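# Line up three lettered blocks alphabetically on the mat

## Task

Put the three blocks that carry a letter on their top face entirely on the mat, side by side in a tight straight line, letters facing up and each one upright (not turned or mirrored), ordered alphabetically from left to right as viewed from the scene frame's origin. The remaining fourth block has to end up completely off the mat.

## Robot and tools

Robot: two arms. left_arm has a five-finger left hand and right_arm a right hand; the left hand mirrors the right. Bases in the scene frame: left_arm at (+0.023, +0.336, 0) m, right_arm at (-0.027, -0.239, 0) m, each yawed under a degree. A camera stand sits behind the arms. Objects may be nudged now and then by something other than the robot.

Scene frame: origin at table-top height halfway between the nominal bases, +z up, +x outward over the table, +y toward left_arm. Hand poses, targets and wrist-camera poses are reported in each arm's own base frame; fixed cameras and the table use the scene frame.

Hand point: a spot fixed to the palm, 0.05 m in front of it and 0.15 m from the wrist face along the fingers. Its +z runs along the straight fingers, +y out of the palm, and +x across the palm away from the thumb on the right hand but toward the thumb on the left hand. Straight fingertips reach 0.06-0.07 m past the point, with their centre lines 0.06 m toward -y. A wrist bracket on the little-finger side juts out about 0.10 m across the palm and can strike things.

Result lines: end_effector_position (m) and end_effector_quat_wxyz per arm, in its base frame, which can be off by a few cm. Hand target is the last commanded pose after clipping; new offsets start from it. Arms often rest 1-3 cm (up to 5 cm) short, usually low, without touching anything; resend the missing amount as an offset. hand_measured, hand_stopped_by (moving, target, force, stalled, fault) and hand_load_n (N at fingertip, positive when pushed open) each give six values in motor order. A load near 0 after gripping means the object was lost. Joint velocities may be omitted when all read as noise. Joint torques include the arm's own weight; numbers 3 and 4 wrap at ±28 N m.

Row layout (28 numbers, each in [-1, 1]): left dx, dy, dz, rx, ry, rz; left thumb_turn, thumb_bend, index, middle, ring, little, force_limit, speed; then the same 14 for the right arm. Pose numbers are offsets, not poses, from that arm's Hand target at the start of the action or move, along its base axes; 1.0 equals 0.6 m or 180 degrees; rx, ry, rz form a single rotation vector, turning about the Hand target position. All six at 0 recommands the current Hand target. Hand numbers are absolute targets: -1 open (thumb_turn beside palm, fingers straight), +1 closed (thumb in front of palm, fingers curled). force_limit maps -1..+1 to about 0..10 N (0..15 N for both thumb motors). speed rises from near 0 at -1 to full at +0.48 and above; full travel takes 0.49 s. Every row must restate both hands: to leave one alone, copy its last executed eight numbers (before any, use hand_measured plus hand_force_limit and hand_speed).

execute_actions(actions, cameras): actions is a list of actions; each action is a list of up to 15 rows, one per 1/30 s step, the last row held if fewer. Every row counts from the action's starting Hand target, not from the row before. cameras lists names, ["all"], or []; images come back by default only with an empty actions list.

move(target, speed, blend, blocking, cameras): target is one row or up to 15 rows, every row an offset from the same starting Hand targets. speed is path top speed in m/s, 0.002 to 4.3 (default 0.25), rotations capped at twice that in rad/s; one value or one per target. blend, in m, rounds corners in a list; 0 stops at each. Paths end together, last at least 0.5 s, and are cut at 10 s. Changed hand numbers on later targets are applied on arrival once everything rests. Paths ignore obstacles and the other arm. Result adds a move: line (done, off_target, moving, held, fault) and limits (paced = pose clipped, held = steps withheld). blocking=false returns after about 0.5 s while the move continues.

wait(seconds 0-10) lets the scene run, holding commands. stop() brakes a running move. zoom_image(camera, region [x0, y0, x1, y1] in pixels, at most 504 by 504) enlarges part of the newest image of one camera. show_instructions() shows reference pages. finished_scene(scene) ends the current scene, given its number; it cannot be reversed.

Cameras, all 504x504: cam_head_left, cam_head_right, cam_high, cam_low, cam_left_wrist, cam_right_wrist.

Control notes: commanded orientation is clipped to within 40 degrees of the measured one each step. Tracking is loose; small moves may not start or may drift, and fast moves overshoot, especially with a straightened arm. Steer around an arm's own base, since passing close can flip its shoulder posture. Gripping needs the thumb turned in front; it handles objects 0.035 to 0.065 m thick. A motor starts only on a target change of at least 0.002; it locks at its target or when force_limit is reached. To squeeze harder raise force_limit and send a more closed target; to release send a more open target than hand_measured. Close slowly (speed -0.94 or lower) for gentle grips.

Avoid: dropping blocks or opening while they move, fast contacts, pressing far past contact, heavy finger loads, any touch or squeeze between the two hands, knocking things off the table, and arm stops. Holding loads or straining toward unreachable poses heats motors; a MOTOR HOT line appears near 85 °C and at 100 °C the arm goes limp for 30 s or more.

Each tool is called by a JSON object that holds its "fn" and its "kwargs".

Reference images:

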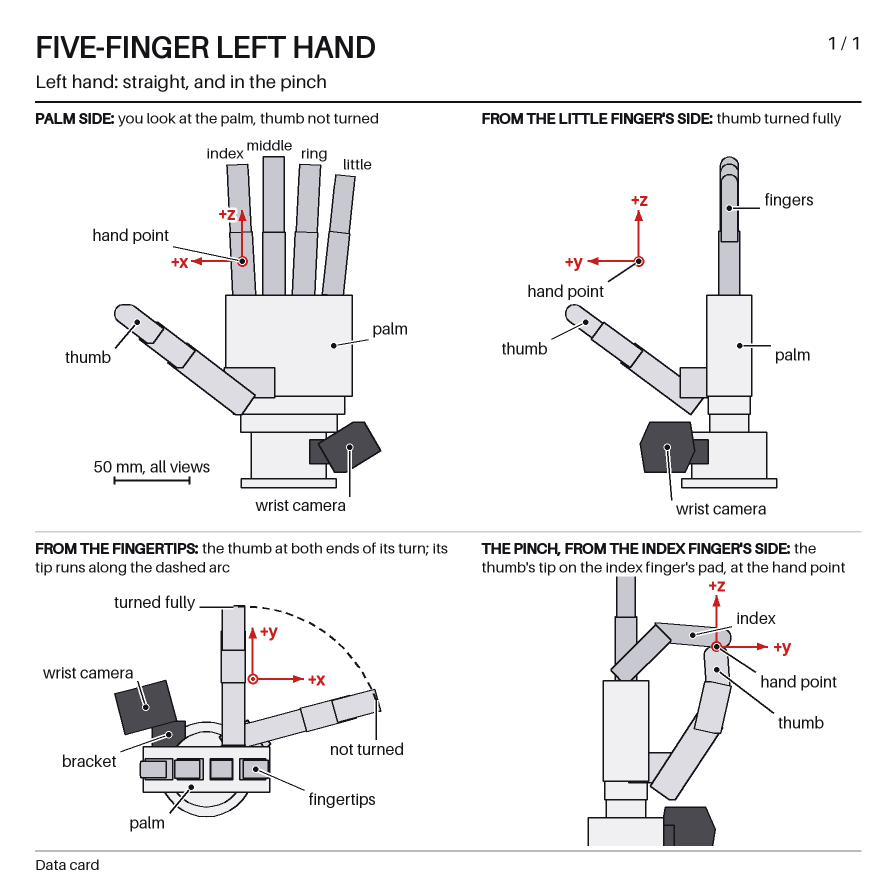

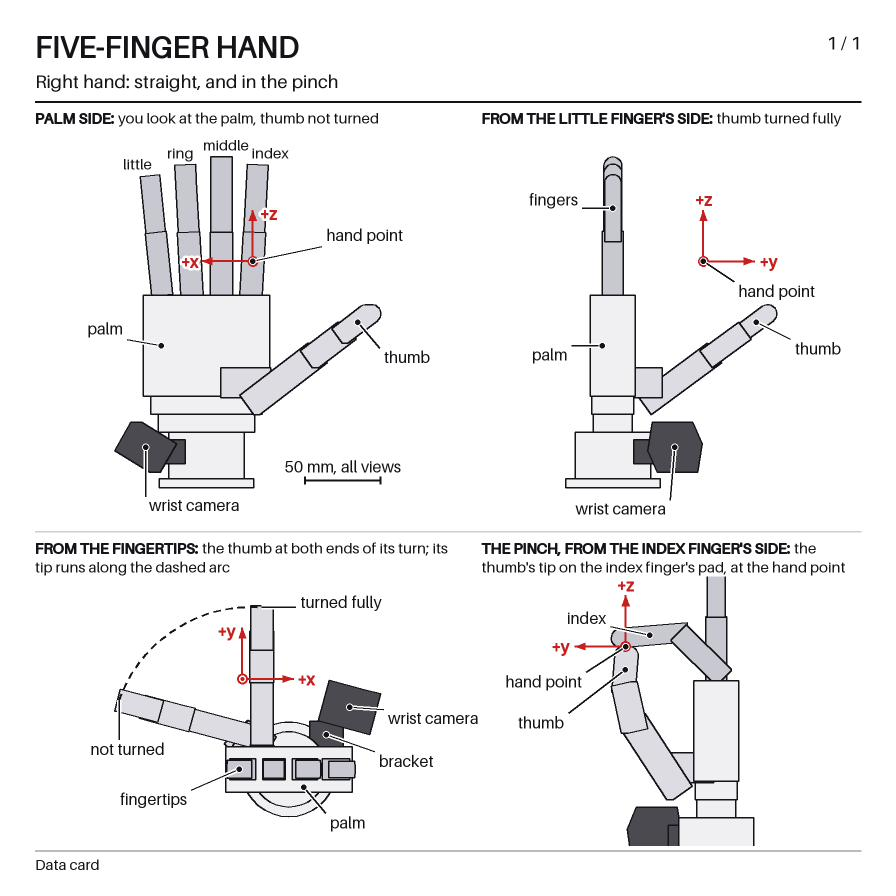

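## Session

{"fn": "execute_actions", "kwargs": {"actions": []}}

Scene clock: 0.00 s.
left_arm: end_effector_position=(+0.6280, -0.1538, +0.1170) hand_measured=(-1.000, -1.000, -1.000, -1.000, -1.000, -1.000) hand_load_n=(+0.0, +0.0, +0.0, +0.0, +0.0, +0.0) hand_stopped_by=(target, target, target, target, target, target) hand_force_limit=0.00 hand_speed=-0.80 end_effector_quat_wxyz=(-0.134, +0.919, -0.218, +0.300) | right_arm: end_effector_position=(+0.5263, +0.0928, +0.1731) hand_measured=(-1.000, -1.000, -1.000, -1.000, -1.000, -1.000) hand_load_n=(+0.0, +0.0, +0.0, +0.0, +0.0, +0.0) hand_stopped_by=(target, target, target, target, target, target) hand_force_limit=0.00 hand_speed=-0.80 end_effector_quat_wxyz=(-0.053, +0.763, -0.625, +0.157)
Joint positions: left_arm=[-0.211 1.676 1.234 -0.498 -0.243 -1.237] | right_arm=[0.184 1.699 1.574 -1.158 0.17 -0.039]
Joint velocities: within noise
Joint torques (N m): no reading
Heat: left arm: hottest elbow 29 °C; right arm: hottest elbow 33 °C.
Hand target: left_arm +0.6367, -0.1557, +0.1272; -0.134, +0.916, -0.215, +0.311 | right_arm +0.5338, +0.0943, +0.1774; -0.059, +0.762, -0.624, +0.162

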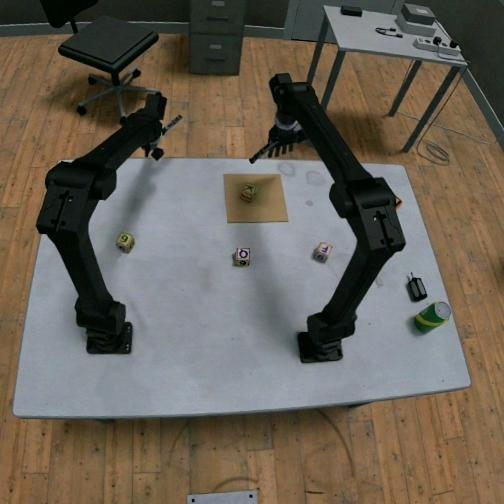

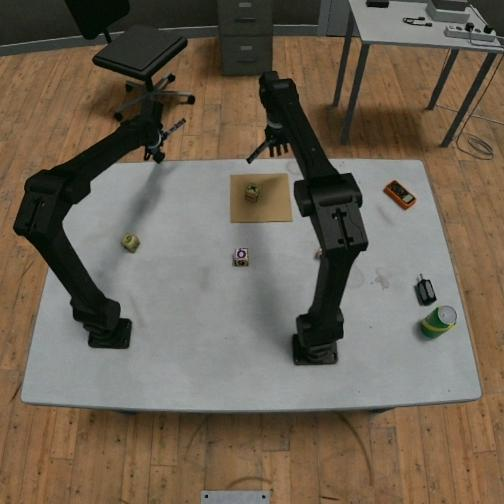

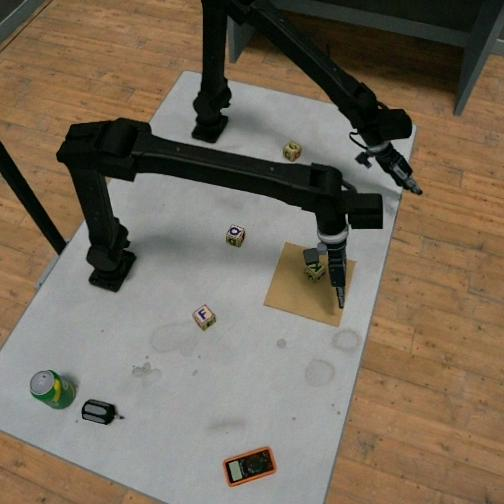

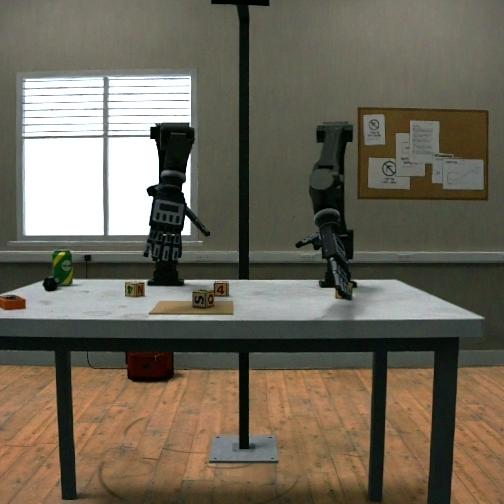

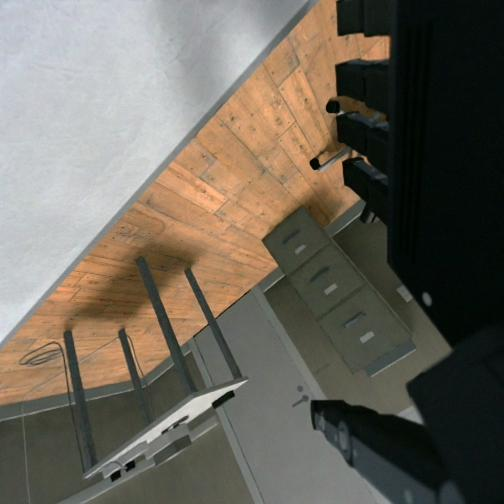

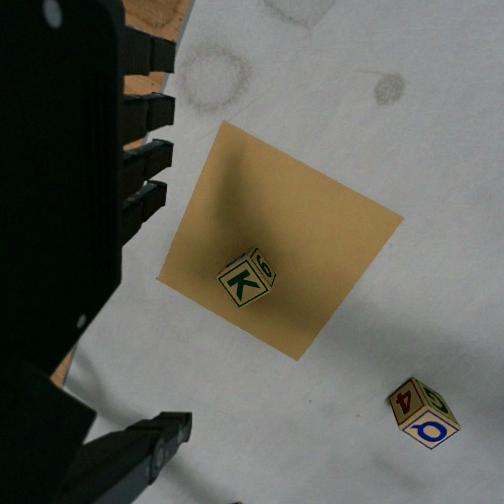

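{"fn": "zoom_image", "kwargs": {"camera": "cam_head_left", "region": [100, 220, 150, 270]}}

{"fn": "zoom_image", "kwargs": {"camera": "cam_head_left", "region": [210, 165, 300, 275]}}

{"fn": "zoom_image", "kwargs": {"camera": "cam_head_left", "region": [300, 225, 350, 275]}}

{"fn": "zoom_image", "kwargs": {"camera": "cam_high", "region": [180, 210, 280, 350]}}

{"fn": "zoom_image", "kwargs": {"camera": "cam_high", "region": [270, 130, 320, 180]}}

{"fn": "zoom_image", "kwargs": {"camera": "cam_right_wrist", "region": [150, 110, 480, 460]}}

Scaled by 10.080 from the camera's 504x504 image, which has a finer 720x720 frame.

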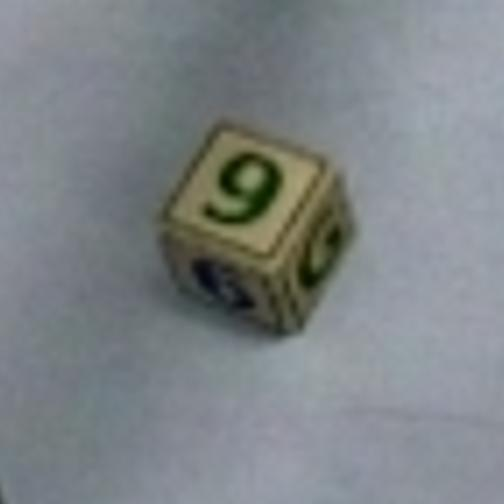

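Scaled by 4.582 from the camera's 504x504 image, which has a finer 720x720 frame.

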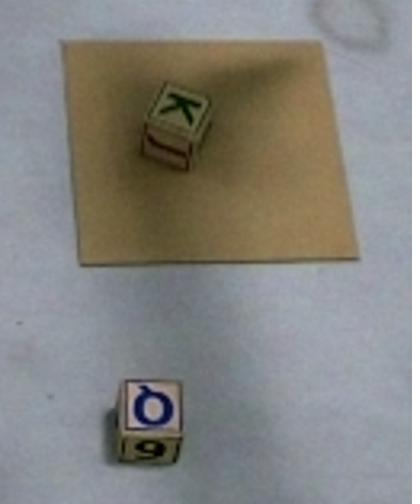

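Scaled by 10.080 from the camera's 504x504 image, which has a finer 720x720 frame.

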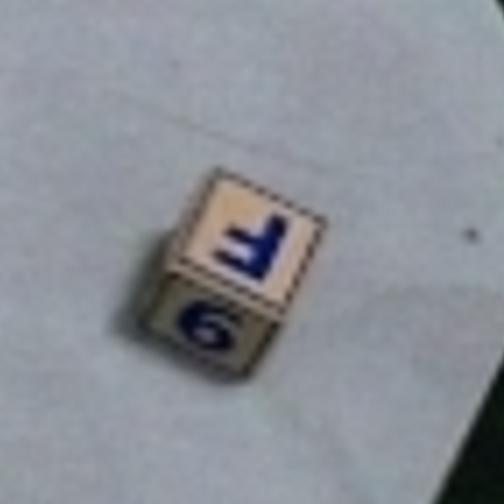

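Scaled by 3.600 from the camera's 504x504 image, which has a finer 720x720 frame.

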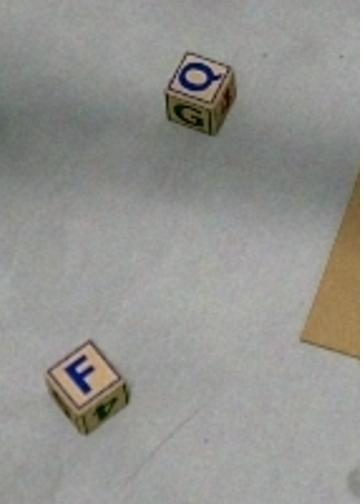

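Scaled by 10.080 from the camera's 504x504 image, which has a finer 720x720 frame.

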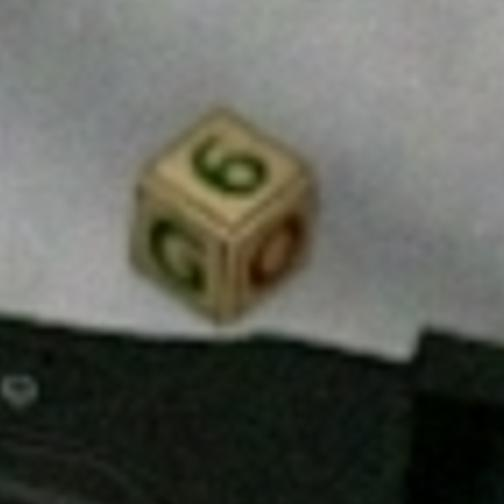

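Scaled by 1.440 from the camera's 504x504 image, which has a finer 720x720 frame.

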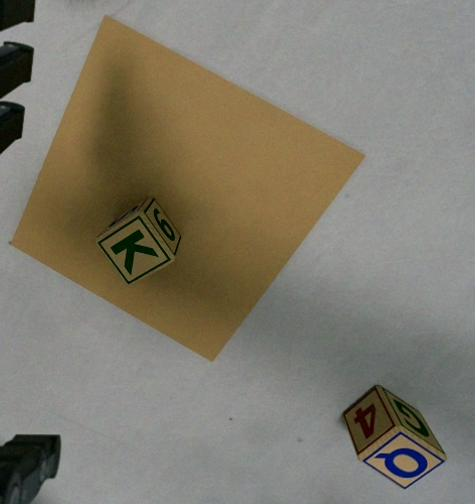

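{"fn": "zoom_image", "kwargs": {"camera": "cam_head_left", "region": [235, 178, 265, 208]}}

{"fn": "zoom_image", "kwargs": {"camera": "cam_head_left", "region": [225, 240, 260, 275]}}

{"fn": "zoom_image", "kwargs": {"camera": "cam_high", "region": [185, 300, 225, 340]}}

{"fn": "zoom_image", "kwargs": {"camera": "cam_low", "region": [90, 250, 270, 340]}}

Scaled by 16.800 from the camera's 504x504 image, which has a finer 720x720 frame.

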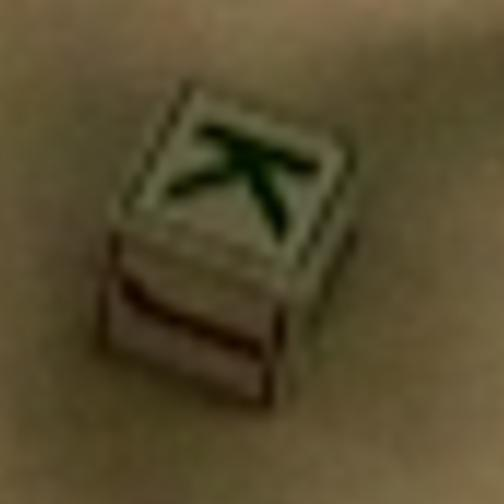

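Scaled by 14.400 from the camera's 504x504 image, which has a finer 720x720 frame.

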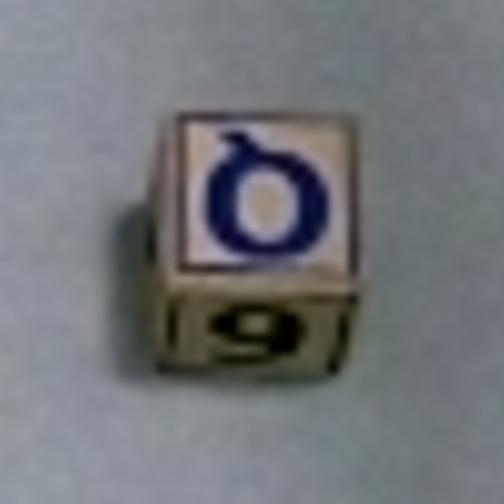

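Scaled by 12.600 from the camera's 504x504 image, which has a finer 720x720 frame.

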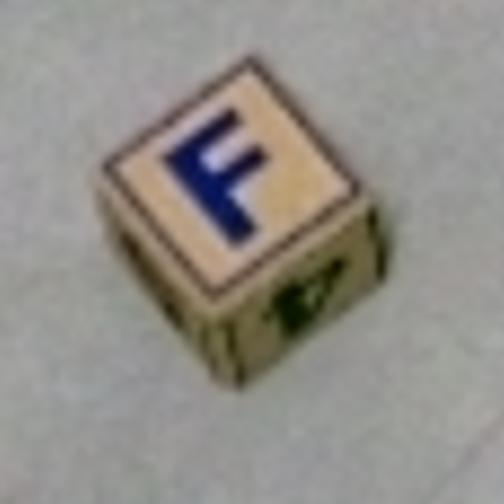

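Scaled by 2.800 from the camera's 504x504 image, which has a finer 720x720 frame.

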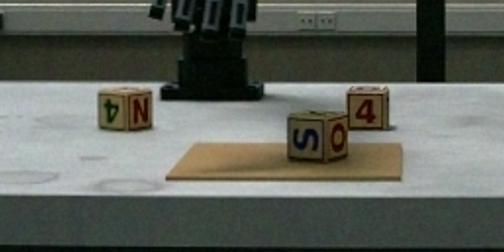

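{"fn": "move", "kwargs": {"target": [-0.428,0.093,0.238,0.2235,-0.0523,-0.258,1,-0.7,-0.5,-0.5,-1,-1,0.0,-0.6,-0.423,-0.316,0.05,0.0216,-0.209,-0.185,1,-0.7,-0.5,-0.5,-1,-1,0.0,-0.6], "speed": 0.3, "cameras": ["cam_head_left","cam_head_right","cam_right_wrist"]}}

Scene clock: 59.67 s.
left_arm: end_effector_position=(+0.3855, -0.0953, +0.2731) hand_measured=(+1.000, -0.700, -0.500, -0.500, -1.000, -1.000) hand_load_n=(+0.0, +0.0, +0.0, +0.0, +0.0, +0.0) hand_stopped_by=(target, target, target, target, target, target) hand_force_limit=0.00 hand_speed=-0.60 end_effector_quat_wxyz=(-0.322, +0.638, -0.622, +0.320) | right_arm: end_effector_position=(+0.2789, -0.0915, +0.2055) hand_measured=(+1.000, -0.700, -0.500, -0.500, -1.000, -1.000) hand_load_n=(+0.0, +0.0, +0.0, +0.0, +0.0, +0.0) hand_stopped_by=(target, target, target, target, target, target) hand_force_limit=0.00 hand_speed=-0.60 end_effector_quat_wxyz=(+0.229, -0.462, +0.769, -0.377)
Joint positions: left_arm=[-0.244 0.872 0.914 -0.686 -0.21 -0.165] | right_arm=[-0.379 0.548 0.63 -0.741 0.082 0.068]
Joint torques (N m): left_arm=[-2.9 -3.84 8.75 1.62 -0.1 -0.01] | right_arm=[-1.38 0.44 9.7 2.26 -0.14 -0.11]
Heat: left arm: hottest elbow 35 °C; right arm: hottest elbow 38 °C.
Hand target: left_arm +0.3799, -0.1000, +0.2701; -0.318, +0.632, -0.631, +0.317 | right_arm +0.2801, -0.0953, +0.2075; +0.231, -0.460, +0.766, -0.384
Off the commanded pose: left_arm 0.008 m, 1 deg | right_arm 0.004 m, 1 deg.
move: done
Images, in order (width x height): cam_head_left 504x504, cam_head_right 504x504, cam_right_wrist 504x504.

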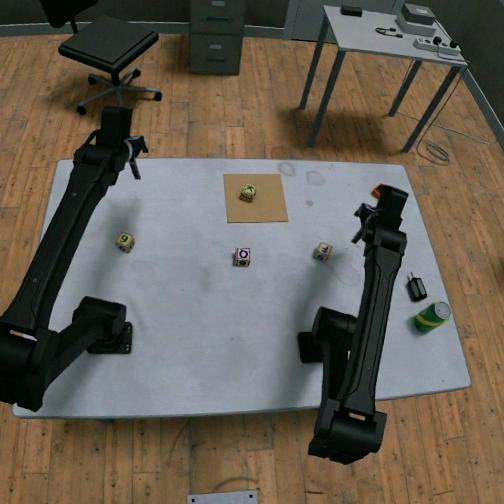

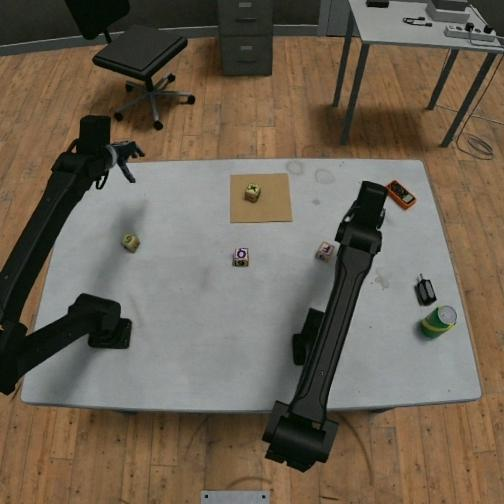

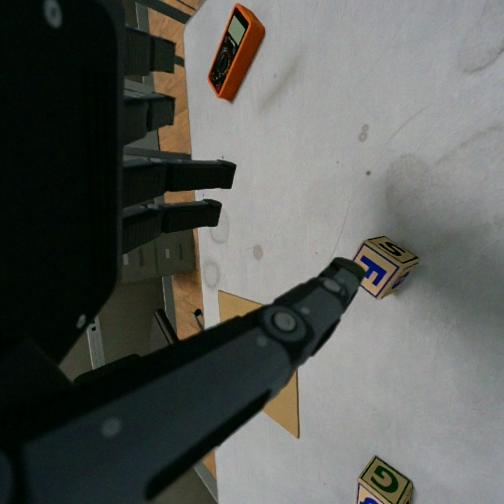

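{"fn": "zoom_image", "kwargs": {"camera": "cam_head_right", "region": [220, 165, 340, 275]}}

{"fn": "zoom_image", "kwargs": {"camera": "cam_right_wrist", "region": [320, 210, 440, 330]}}

Scaled by 4.200 from the camera's 504x504 image, which has a finer 720x720 frame.

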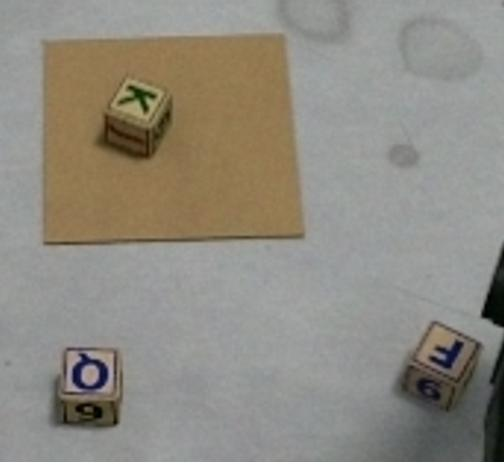

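Scaled by 4.200 from the camera's 504x504 image, which has a finer 720x720 frame.

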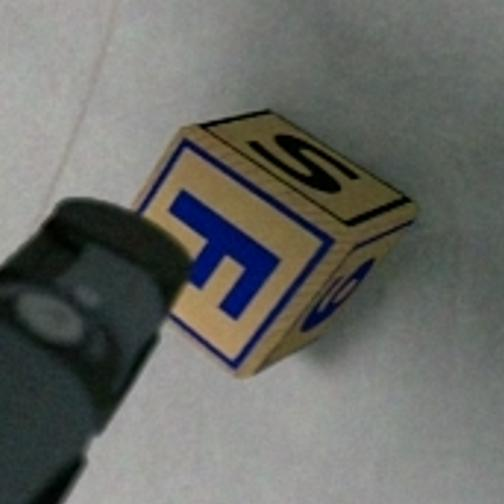

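{"fn": "move", "kwargs": {"target": [0.167,-0.508,-0.18,0,0,-0.635,1,-0.75,-0.6,-0.6,-1,-1,0.0,-0.6,0.038,0.098,-0.16,0,0,0,1,-0.75,-0.6,-0.6,-1,-1,0.0,-0.6], "speed": 0.3, "cameras": ["cam_left_wrist","cam_head_right","cam_right_wrist"]}}

Scene clock: 80.53 s.
left_arm: end_effector_position=(+0.4723, -0.3939, +0.1622) hand_measured=(+1.000, -0.750, -0.600, -0.600, -1.000, -1.000) hand_load_n=(+0.0, +0.0, +0.0, +0.0, +0.0, +0.0) hand_stopped_by=(target, target, target, target, target, target) hand_force_limit=0.00 hand_speed=-0.60 end_effector_quat_wxyz=(-0.097, +0.177, +0.875, -0.439) | right_arm: end_effector_position=(+0.2995, -0.0394, +0.1125) hand_measured=(+1.000, -0.750, -0.600, -0.600, -1.000, -1.000) hand_load_n=(+0.0, +0.0, +0.0, +0.0, +0.0, +0.0) hand_stopped_by=(target, target, target, target, target, target) hand_force_limit=0.00 hand_speed=-0.60 end_effector_quat_wxyz=(+0.227, -0.461, +0.767, -0.385)
Joint positions: left_arm=[-0.494 1.991 1.863 -1.338 0.929 1.425] | right_arm=[-0.05 0.609 0.404 -0.49 0.352 0.271]
Joint torques (N m): left_arm=[-3.08 -18.32 11.6 0.25 0.55 0.05] | right_arm=[0.44 1.32 9.46 2.26 0.3 0.06]
Heat: left arm: hottest elbow 35 °C; right arm: hottest elbow 39 °C.
Hand target: left_arm +0.4802, -0.4046, +0.1621; -0.094, +0.187, +0.874, -0.439 | right_arm +0.3028, -0.0365, +0.1113; +0.231, -0.460, +0.766, -0.384
Off the commanded pose: left_arm 0.013 m, 1 deg | right_arm 0.005 m, 1 deg.
move: off_target (left_arm)
Images, in order (width x height): cam_head_right 504x504, cam_left_wrist 504x504, cam_right_wrist 504x504.

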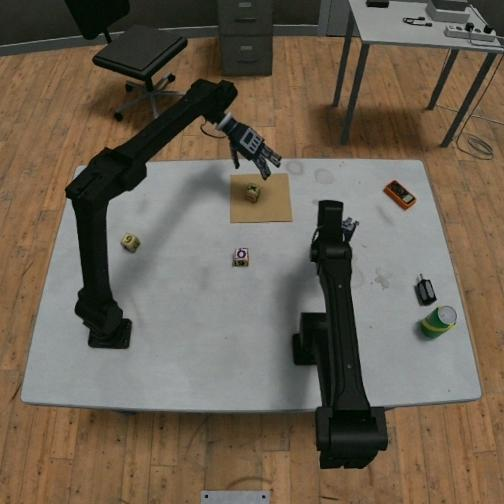

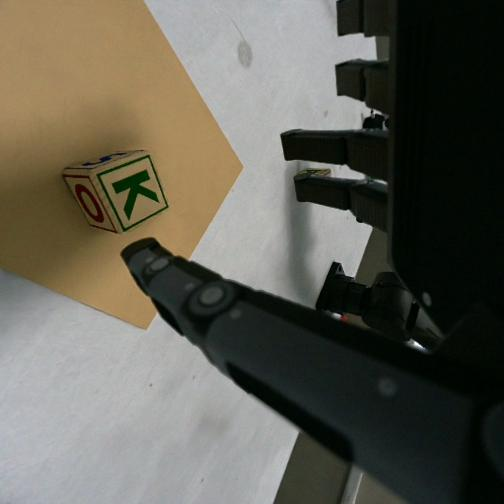

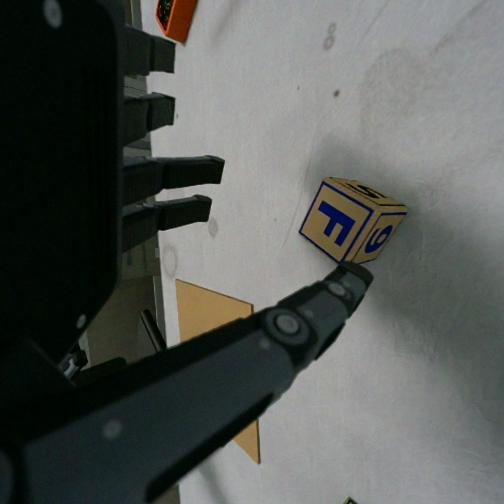

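{"fn": "zoom_image", "kwargs": {"camera": "cam_right_wrist", "region": [280, 150, 430, 300]}}

{"fn": "zoom_image", "kwargs": {"camera": "cam_left_wrist", "region": [40, 120, 190, 270]}}

Scaled by 3.360 from the camera's 504x504 image, which has a finer 720x720 frame.

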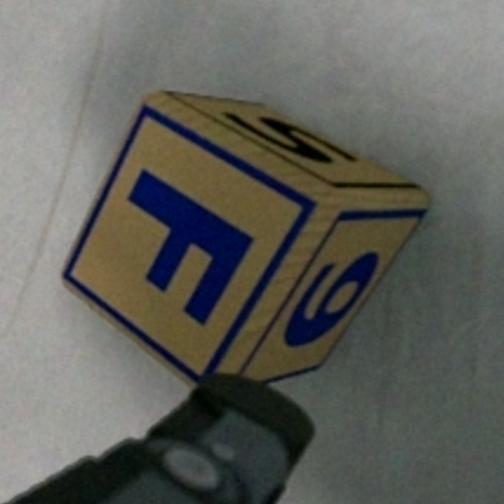

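Scaled by 3.360 from the camera's 504x504 image, which has a finer 720x720 frame.

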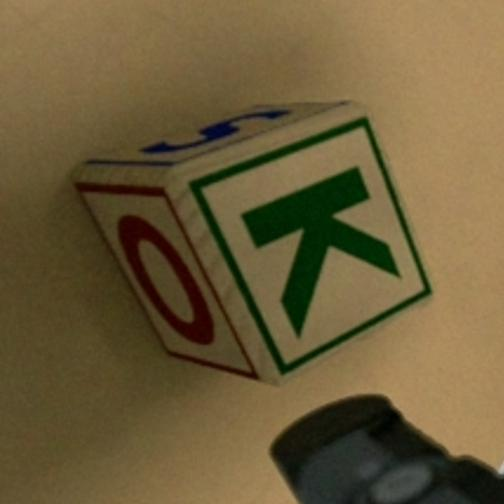

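{"fn": "move", "kwargs": {"target": [-0.0137,0.0,-0.128,0,0,-0.0233,1,-0.68,-0.5,-0.5,-1,-1,0.0,-0.6,0.011,0,-0.115,0,0,-0.0256,1,-0.68,-0.5,-0.5,-1,-1,0.0,-0.6], "speed": 0.12, "cameras": ["cam_left_wrist","cam_right_wrist"]}}

{"fn": "zoom_image", "kwargs": {"camera": "cam_right_wrist", "region": [230, 150, 380, 300]}}

{"fn": "zoom_image", "kwargs": {"camera": "cam_left_wrist", "region": [80, 120, 230, 270]}}

Scene clock: 110.33 s.
left_arm: end_effector_position=(+0.4752, -0.3959, +0.0981) hand_measured=(+1.000, -0.680, -0.500, -0.500, -1.000, -1.000) hand_load_n=(+0.0, +0.0, +0.0, +0.0, +0.0, +0.0) hand_stopped_by=(target, target, target, target, target, target) hand_force_limit=0.00 hand_speed=-0.60 end_effector_quat_wxyz=(-0.104, +0.211, +0.868, -0.436) | right_arm: end_effector_position=(+0.3066, -0.0397, +0.0432) hand_measured=(+1.000, -0.680, -0.500, -0.500, -1.000, -1.000) hand_load_n=(+0.0, +0.0, +0.0, +0.0, +0.0, +0.0) hand_stopped_by=(target, target, target, target, target, target) hand_force_limit=0.00 hand_speed=-0.60 end_effector_quat_wxyz=(+0.211, -0.430, +0.785, -0.394)
Joint positions: left_arm=[-0.498 2.067 1.816 -1.287 0.93 1.534] | right_arm=[0.002 0.791 0.272 -0.213 0.453 0.365]
Joint torques (N m): left_arm=[-2.78 -19.43 7.82 1.05 0.7 0.07] | right_arm=[0.5 0.32 8.55 2.14 0.36 0.09]
Heat: left arm: hottest elbow 38 °C; right arm: hottest elbow 41 °C.
Hand target: left_arm +0.4719, -0.4047, +0.0852; -0.110, +0.219, +0.866, -0.436 | right_arm +0.3095, -0.0364, +0.0425; +0.216, -0.429, +0.784, -0.393
Off the commanded pose: left_arm 0.016 m, 1 deg | right_arm 0.004 m, 1 deg.
move: off_target (left_arm)
Images, in order (width x height): cam_left_wrist 504x504, cam_right_wrist 504x504.

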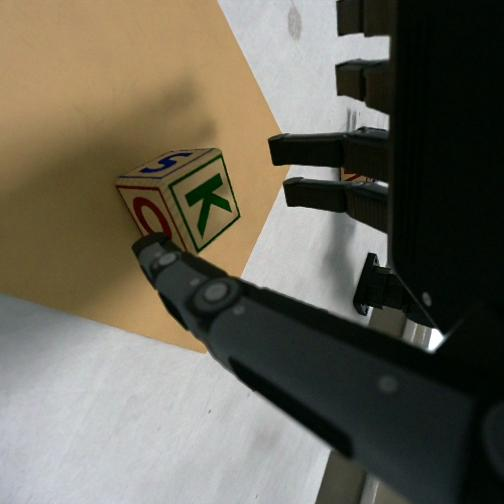

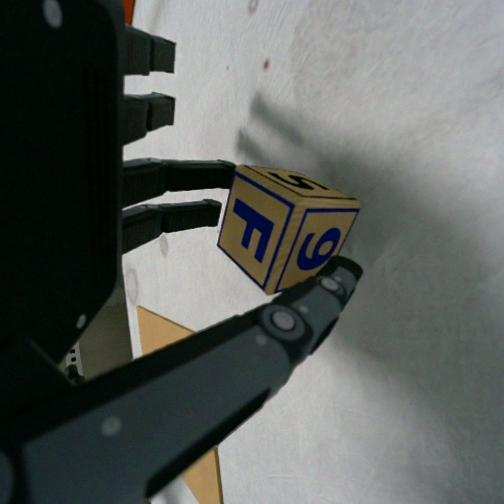

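Scaled by 3.360 from the camera's 504x504 image, which has a finer 720x720 frame.

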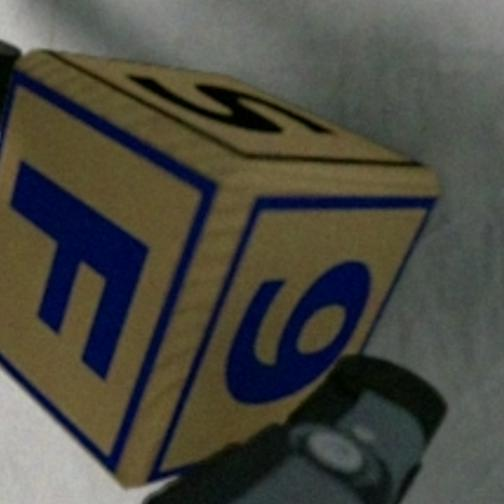

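Scaled by 3.360 from the camera's 504x504 image, which has a finer 720x720 frame.

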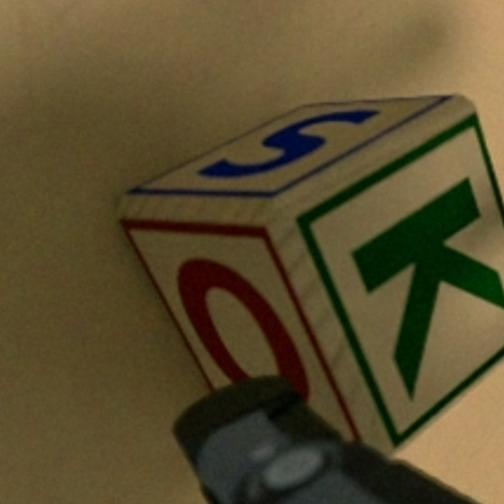

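{"fn": "move", "kwargs": {"target": [-0.0098,-0.0055,-0.055,0,0,0,1,-0.68,-0.5,-0.5,-1,-1,0.0,-0.6,0.0067,0.0007,-0.0258,0,0,0,1,-0.68,-0.5,-0.5,-1,-1,0.0,-0.6], "speed": 0.1, "cameras": ["cam_left_wrist","cam_right_wrist","cam_low"]}}

{"fn": "zoom_image", "kwargs": {"camera": "cam_right_wrist", "region": [200, 150, 380, 330]}}

{"fn": "zoom_image", "kwargs": {"camera": "cam_left_wrist", "region": [120, 120, 300, 300]}}

Scene clock: 119.67 s.
left_arm: end_effector_position=(+0.4719, -0.4015, +0.0702) hand_measured=(+1.000, -0.680, -0.500, -0.500, -1.000, -1.000) hand_load_n=(+0.0, +0.5, +0.0, +0.0, +0.0, +0.0) hand_stopped_by=(target, target, target, target, target, target) hand_force_limit=0.00 hand_speed=-0.60 end_effector_quat_wxyz=(-0.097, +0.221, +0.866, -0.438) | right_arm: end_effector_position=(+0.3116, -0.0393, +0.0287) hand_measured=(+1.000, -0.680, -0.500, -0.500, -1.000, -1.000) hand_load_n=(+0.0, +0.0, +0.0, +0.0, +0.0, +0.0) hand_stopped_by=(target, target, target, target, target, target) hand_force_limit=0.00 hand_speed=-0.60 end_effector_quat_wxyz=(+0.212, -0.430, +0.784, -0.394)
Joint positions: left_arm=[-0.509 2.077 1.758 -1.197 0.93 1.533] | right_arm=[0.004 0.864 0.252 -0.119 0.454 0.366]
Joint torques (N m): left_arm=[-2.84 -19.08 7.25 1.18 0.64 -0.1] | right_arm=[0.56 -0.21 7.97 2.24 0.36 0.07]
Heat: left arm: hottest elbow 37 °C; right arm: hottest elbow 40 °C.
Hand target: left_arm +0.4660, -0.4080, +0.0521; -0.110, +0.219, +0.866, -0.436 | right_arm +0.3135, -0.0360, +0.0269; +0.215, -0.429, +0.784, -0.393
Off the commanded pose: left_arm 0.020 m, 2 deg | right_arm 0.004 m, 0 deg.
move: off_target (left_arm)
Images, in order (width x height): cam_low 504x504, cam_left_wrist 504x504, cam_right_wrist 504x504.

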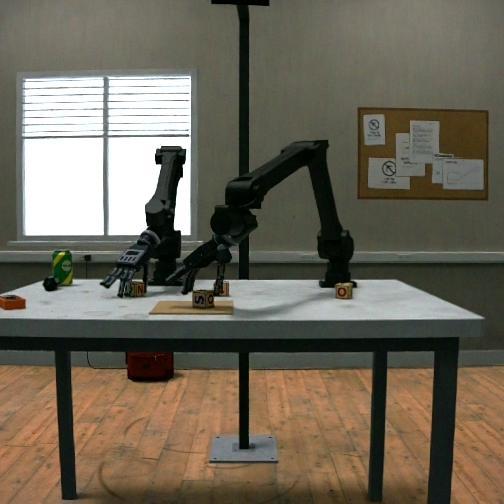

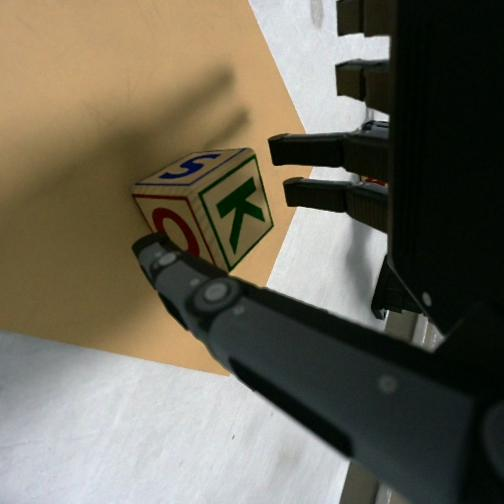

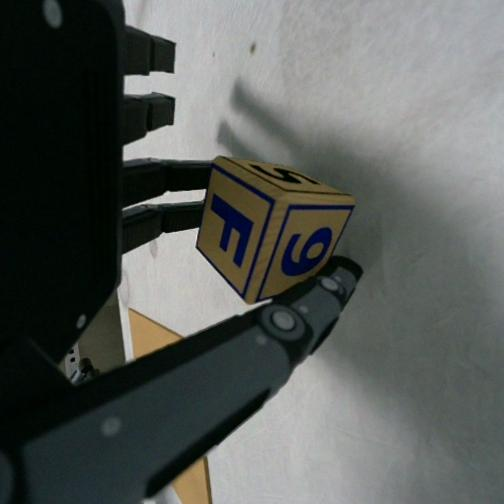

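Scaled by 2.800 from the camera's 504x504 image, which has a finer 720x720 frame.

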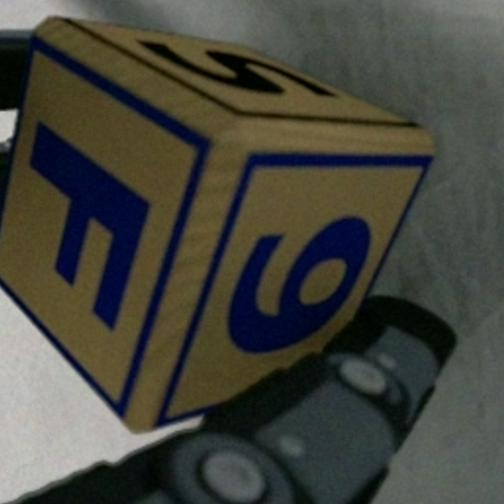

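Scaled by 2.800 from the camera's 504x504 image, which has a finer 720x720 frame.

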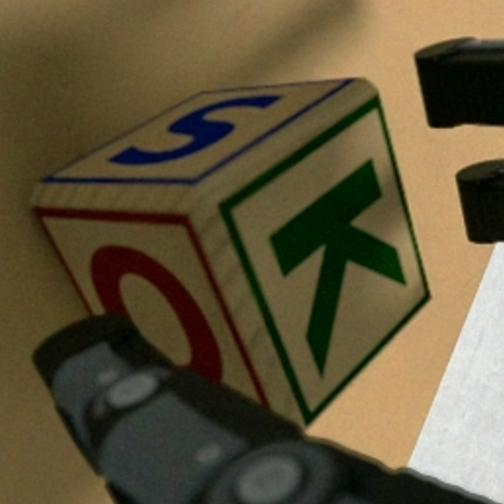

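{"fn": "move", "kwargs": {"target": [[-0.015,-0.01,-0.032,0,0,0,1,-0.68,-0.5,-0.5,-1,-1,0.0,-0.6,0.0,0.0,0.004,0,0,0,1,-0.68,-0.5,-0.5,-1,-1,0.0,-0.6],[-0.015,-0.01,-0.032,0,0,0,1,-0.68,-0.5,-0.5,-1,-1,0.0,-0.6,0.0,0.0,0.004,0,0,0,1,-0.68,0.8,0.8,-1,-1,-0.1,-0.9]], "speed": 0.08, "cameras": ["cam_left_wrist","cam_right_wrist","cam_low"]}}

{"fn": "zoom_image", "kwargs": {"camera": "cam_right_wrist", "region": [200, 150, 380, 330]}}

{"fn": "zoom_image", "kwargs": {"camera": "cam_left_wrist", "region": [120, 120, 300, 300]}}

{"fn": "zoom_image", "kwargs": {"camera": "cam_low", "region": [100, 250, 250, 330]}}

Scene clock: 133.40 s.
left_arm: end_effector_position=(+0.4634, -0.4089, +0.0523) hand_measured=(+1.000, -0.680, -0.500, -0.500, -1.000, -1.000) hand_load_n=(+0.0, +0.0, +0.0, +0.0, +0.0, +0.0) hand_stopped_by=(target, target, target, target, target, target) hand_force_limit=0.00 hand_speed=-0.60 end_effector_quat_wxyz=(-0.096, +0.222, +0.865, -0.439) | right_arm: end_effector_position=(+0.3117, -0.0399, +0.0290) hand_measured=(+1.000, -0.682, +0.010, -0.028, -1.000, -1.000) hand_load_n=(-1.0, +8.5, +6.5, +2.5, +0.0, +0.0) hand_stopped_by=(target, target, force, force, target, target) hand_force_limit=-0.10 hand_speed=-0.90 end_effector_quat_wxyz=(+0.211, -0.428, +0.785, -0.395)
Joint positions: left_arm=[-0.525 2.079 1.711 -1.124 0.93 1.508] | right_arm=[0.004 0.864 0.252 -0.118 0.458 0.369]
Joint torques (N m): left_arm=[-2.73 -18.78 7.05 1.22 0.61 -0.11] | right_arm=[0.44 -0.73 8.27 1.69 0.21 0.06]
Heat: left arm: hottest elbow 36 °C; right arm: hottest elbow 40 °C.
Hand target: left_arm +0.4569, -0.4140, +0.0328; -0.110, +0.219, +0.866, -0.436 | right_arm +0.3135, -0.0360, +0.0294; +0.216, -0.429, +0.784, -0.393
Off the commanded pose: left_arm 0.021 m, 2 deg | right_arm 0.004 m, 1 deg.
move: off_target (left_arm)
Images, in order (width x height): cam_low 504x504, cam_left_wrist 504x504, cam_right_wrist 504x504.

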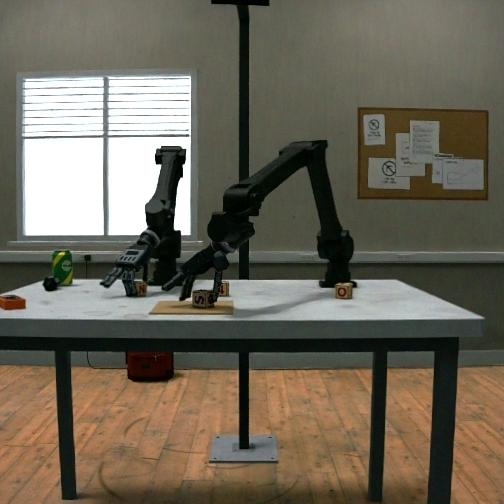

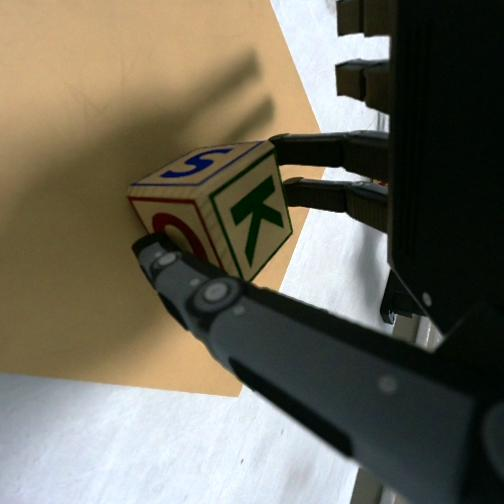

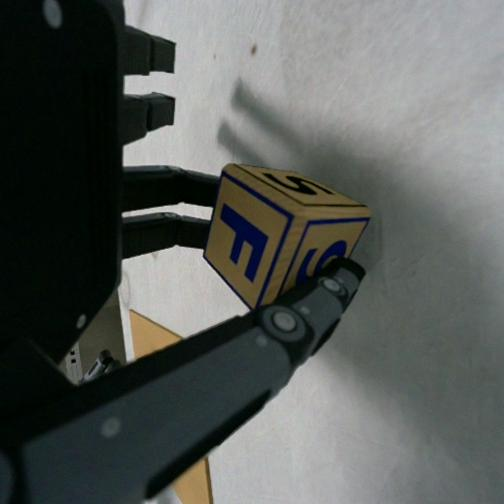

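Scaled by 2.800 from the camera's 504x504 image, which has a finer 720x720 frame.

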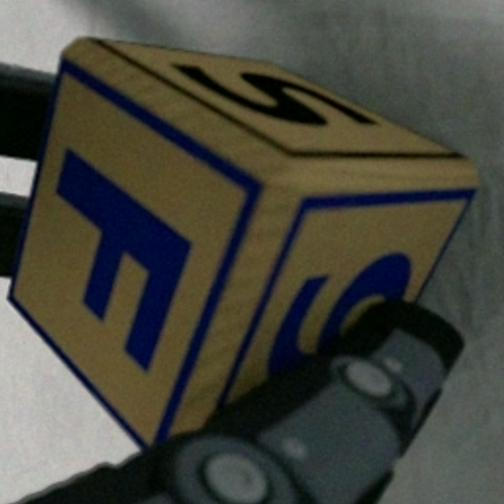

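Scaled by 2.800 from the camera's 504x504 image, which has a finer 720x720 frame.

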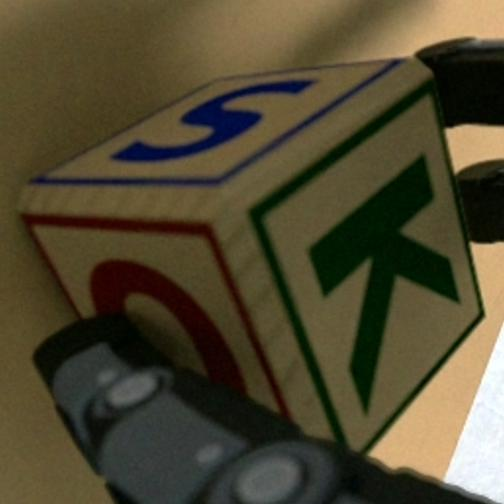

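Scaled by 3.360 from the camera's 504x504 image, which has a finer 720x720 frame.

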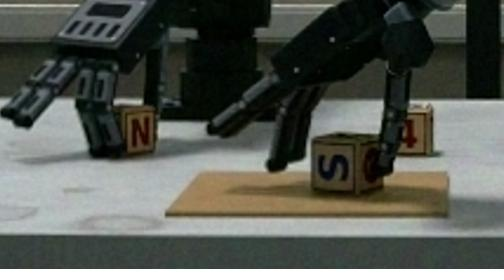

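{"fn": "move", "kwargs": {"target": [0,0,0,0,0,0,1,-0.68,0.8,0.8,-1,-1,-0.1,-0.9,0,0,0,0,0,0,1,-0.68,0.8,0.8,-1,-1,-0.1,-0.9], "cameras": ["cam_left_wrist","cam_head_right"]}}

Scene clock: 156.87 s.
left_arm: end_effector_position=(+0.4633, -0.4089, +0.0524) hand_measured=(+1.000, -0.682, +0.000, -0.028, -1.000, -1.000) hand_load_n=(-3.0, +8.0, +6.5, +1.5, +0.0, +0.0) hand_stopped_by=(target, target, force, force, target, target) hand_force_limit=-0.10 hand_speed=-0.90 end_effector_quat_wxyz=(-0.096, +0.222, +0.865, -0.439) | right_arm: end_effector_position=(+0.3117, -0.0399, +0.0290) hand_measured=(+1.000, -0.682, +0.010, -0.028, -1.000, -1.000) hand_load_n=(-1.0, +8.5, +6.0, +2.5, +0.0, +0.0) hand_stopped_by=(target, target, force, force, target, target) hand_force_limit=-0.10 hand_speed=-0.90 end_effector_quat_wxyz=(+0.211, -0.428, +0.785, -0.395)
Joint positions: left_arm=[-0.525 2.079 1.711 -1.124 0.93 1.507] | right_arm=[0.004 0.864 0.252 -0.118 0.458 0.369]
Joint torques (N m): left_arm=[-2.78 -18.84 7.1 1.21 0.61 -0.1] | right_arm=[0.44 -0.67 8.28 1.7 0.22 0.06]
Heat: left arm: hottest elbow 35 °C; right arm: hottest elbow 41 °C.
Hand target: left_arm +0.4569, -0.4140, +0.0328; -0.110, +0.219, +0.866, -0.436 | right_arm +0.3135, -0.0360, +0.0294; +0.216, -0.429, +0.784, -0.393
Off the commanded pose: left_arm 0.021 m, 2 deg | right_arm 0.004 m, 1 deg.
move: off_target (left_arm)
Images, in order (width x height): cam_head_right 504x504, cam_left_wrist 504x504.

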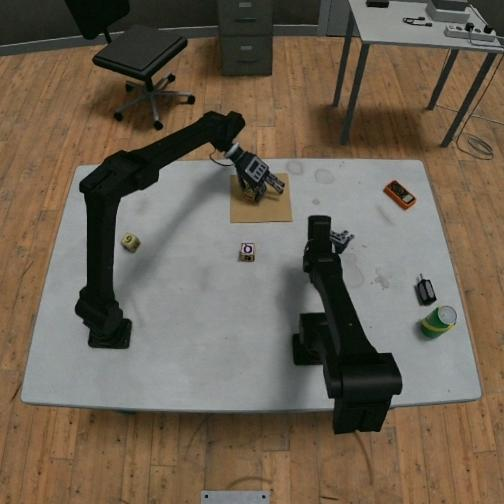

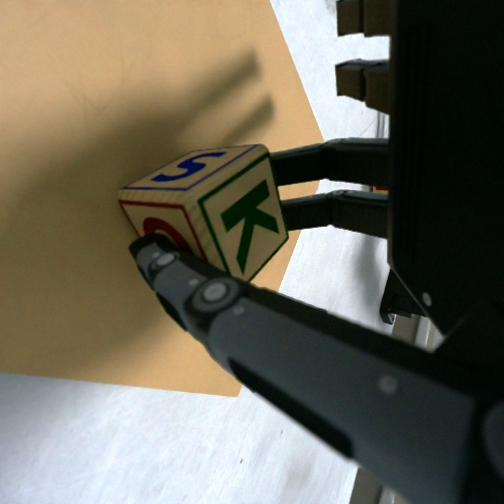

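{"fn": "zoom_image", "kwargs": {"camera": "cam_left_wrist", "region": [110, 130, 300, 300]}}

Scaled by 2.653 from the camera's 504x504 image, which has a finer 720x720 frame.

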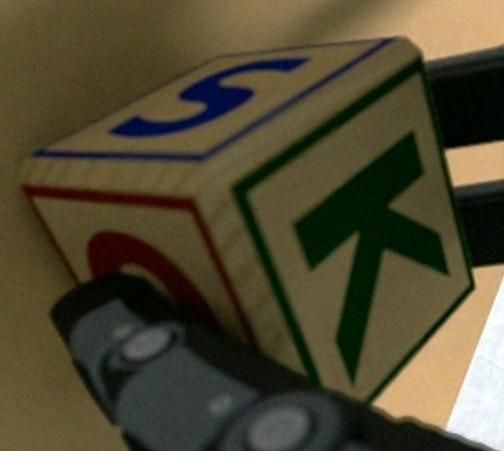

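{"fn": "move", "kwargs": {"target": [[0,0,0.15,0,0,0,1,-0.68,0.8,0.8,-1,-1,-0.1,-0.9,0,0,0,0,0,0,1,-0.68,0.8,0.8,-1,-1,-0.1,-0.9],[0.02,-0.04,0.18,0,0,0.611,1,-0.68,0.8,0.8,-1,-1,-0.1,-0.9,0,0,0,0,0,0,1,-0.68,0.8,0.8,-1,-1,-0.1,-0.9]], "speed": [0.12,0.3], "cameras": ["cam_left_wrist","cam_head_right"]}}

Scene clock: 178.03 s.
left_arm: end_effector_position=(+0.4611, -0.4192, +0.1236) hand_measured=(+1.000, -0.682, +0.000, -0.028, -1.000, -1.000) hand_load_n=(-2.5, +8.0, +7.0, +1.5, +0.0, +0.0) hand_stopped_by=(target, target, force, force, target, target) hand_force_limit=-0.10 hand_speed=-0.90 end_effector_quat_wxyz=(+0.295, -0.585, +0.682, -0.325) | right_arm: end_effector_position=(+0.3117, -0.0399, +0.0290) hand_measured=(+1.000, -0.682, +0.010, -0.028, -1.000, -1.000) hand_load_n=(-1.0, +8.5, +6.5, +3.0, +0.0, +0.0) hand_stopped_by=(target, target, force, force, target, target) hand_force_limit=-0.10 hand_speed=-0.90 end_effector_quat_wxyz=(+0.211, -0.428, +0.785, -0.395)
Joint positions: left_arm=[-0.82 1.637 1.205 -0.36 -0.529 -0.445] | right_arm=[0.004 0.864 0.252 -0.118 0.458 0.369]
Joint torques (N m): left_arm=[-2.73 -14.33 12 1.4 -0.46 -0.13] | right_arm=[0.44 -0.85 8.34 1.73 0.22 0.05]
Heat: left arm: hottest elbow 35 °C; right arm: hottest elbow 41 °C.
Hand target: left_arm +0.4690, -0.4379, +0.1409; +0.293, -0.584, +0.676, -0.340 | right_arm +0.3135, -0.0360, +0.0294; +0.216, -0.429, +0.784, -0.393
Off the commanded pose: left_arm 0.027 m, 2 deg | right_arm 0.004 m, 1 deg.
move: off_target (left_arm)
Images, in order (width x height): cam_head_right 504x504, cam_left_wrist 504x504.

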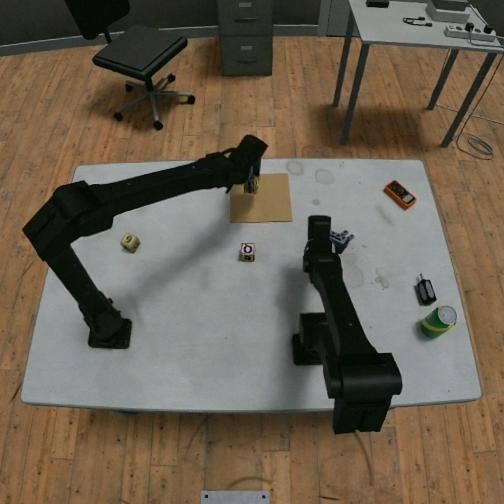

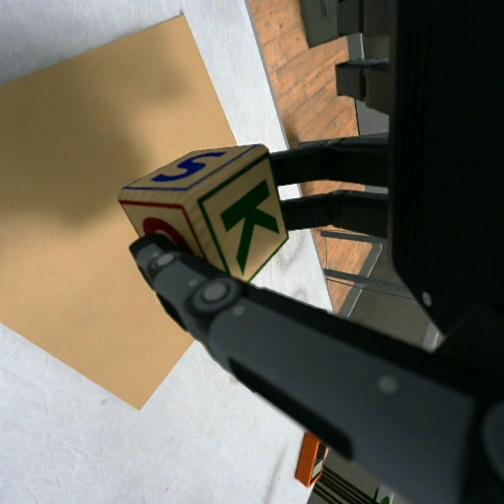

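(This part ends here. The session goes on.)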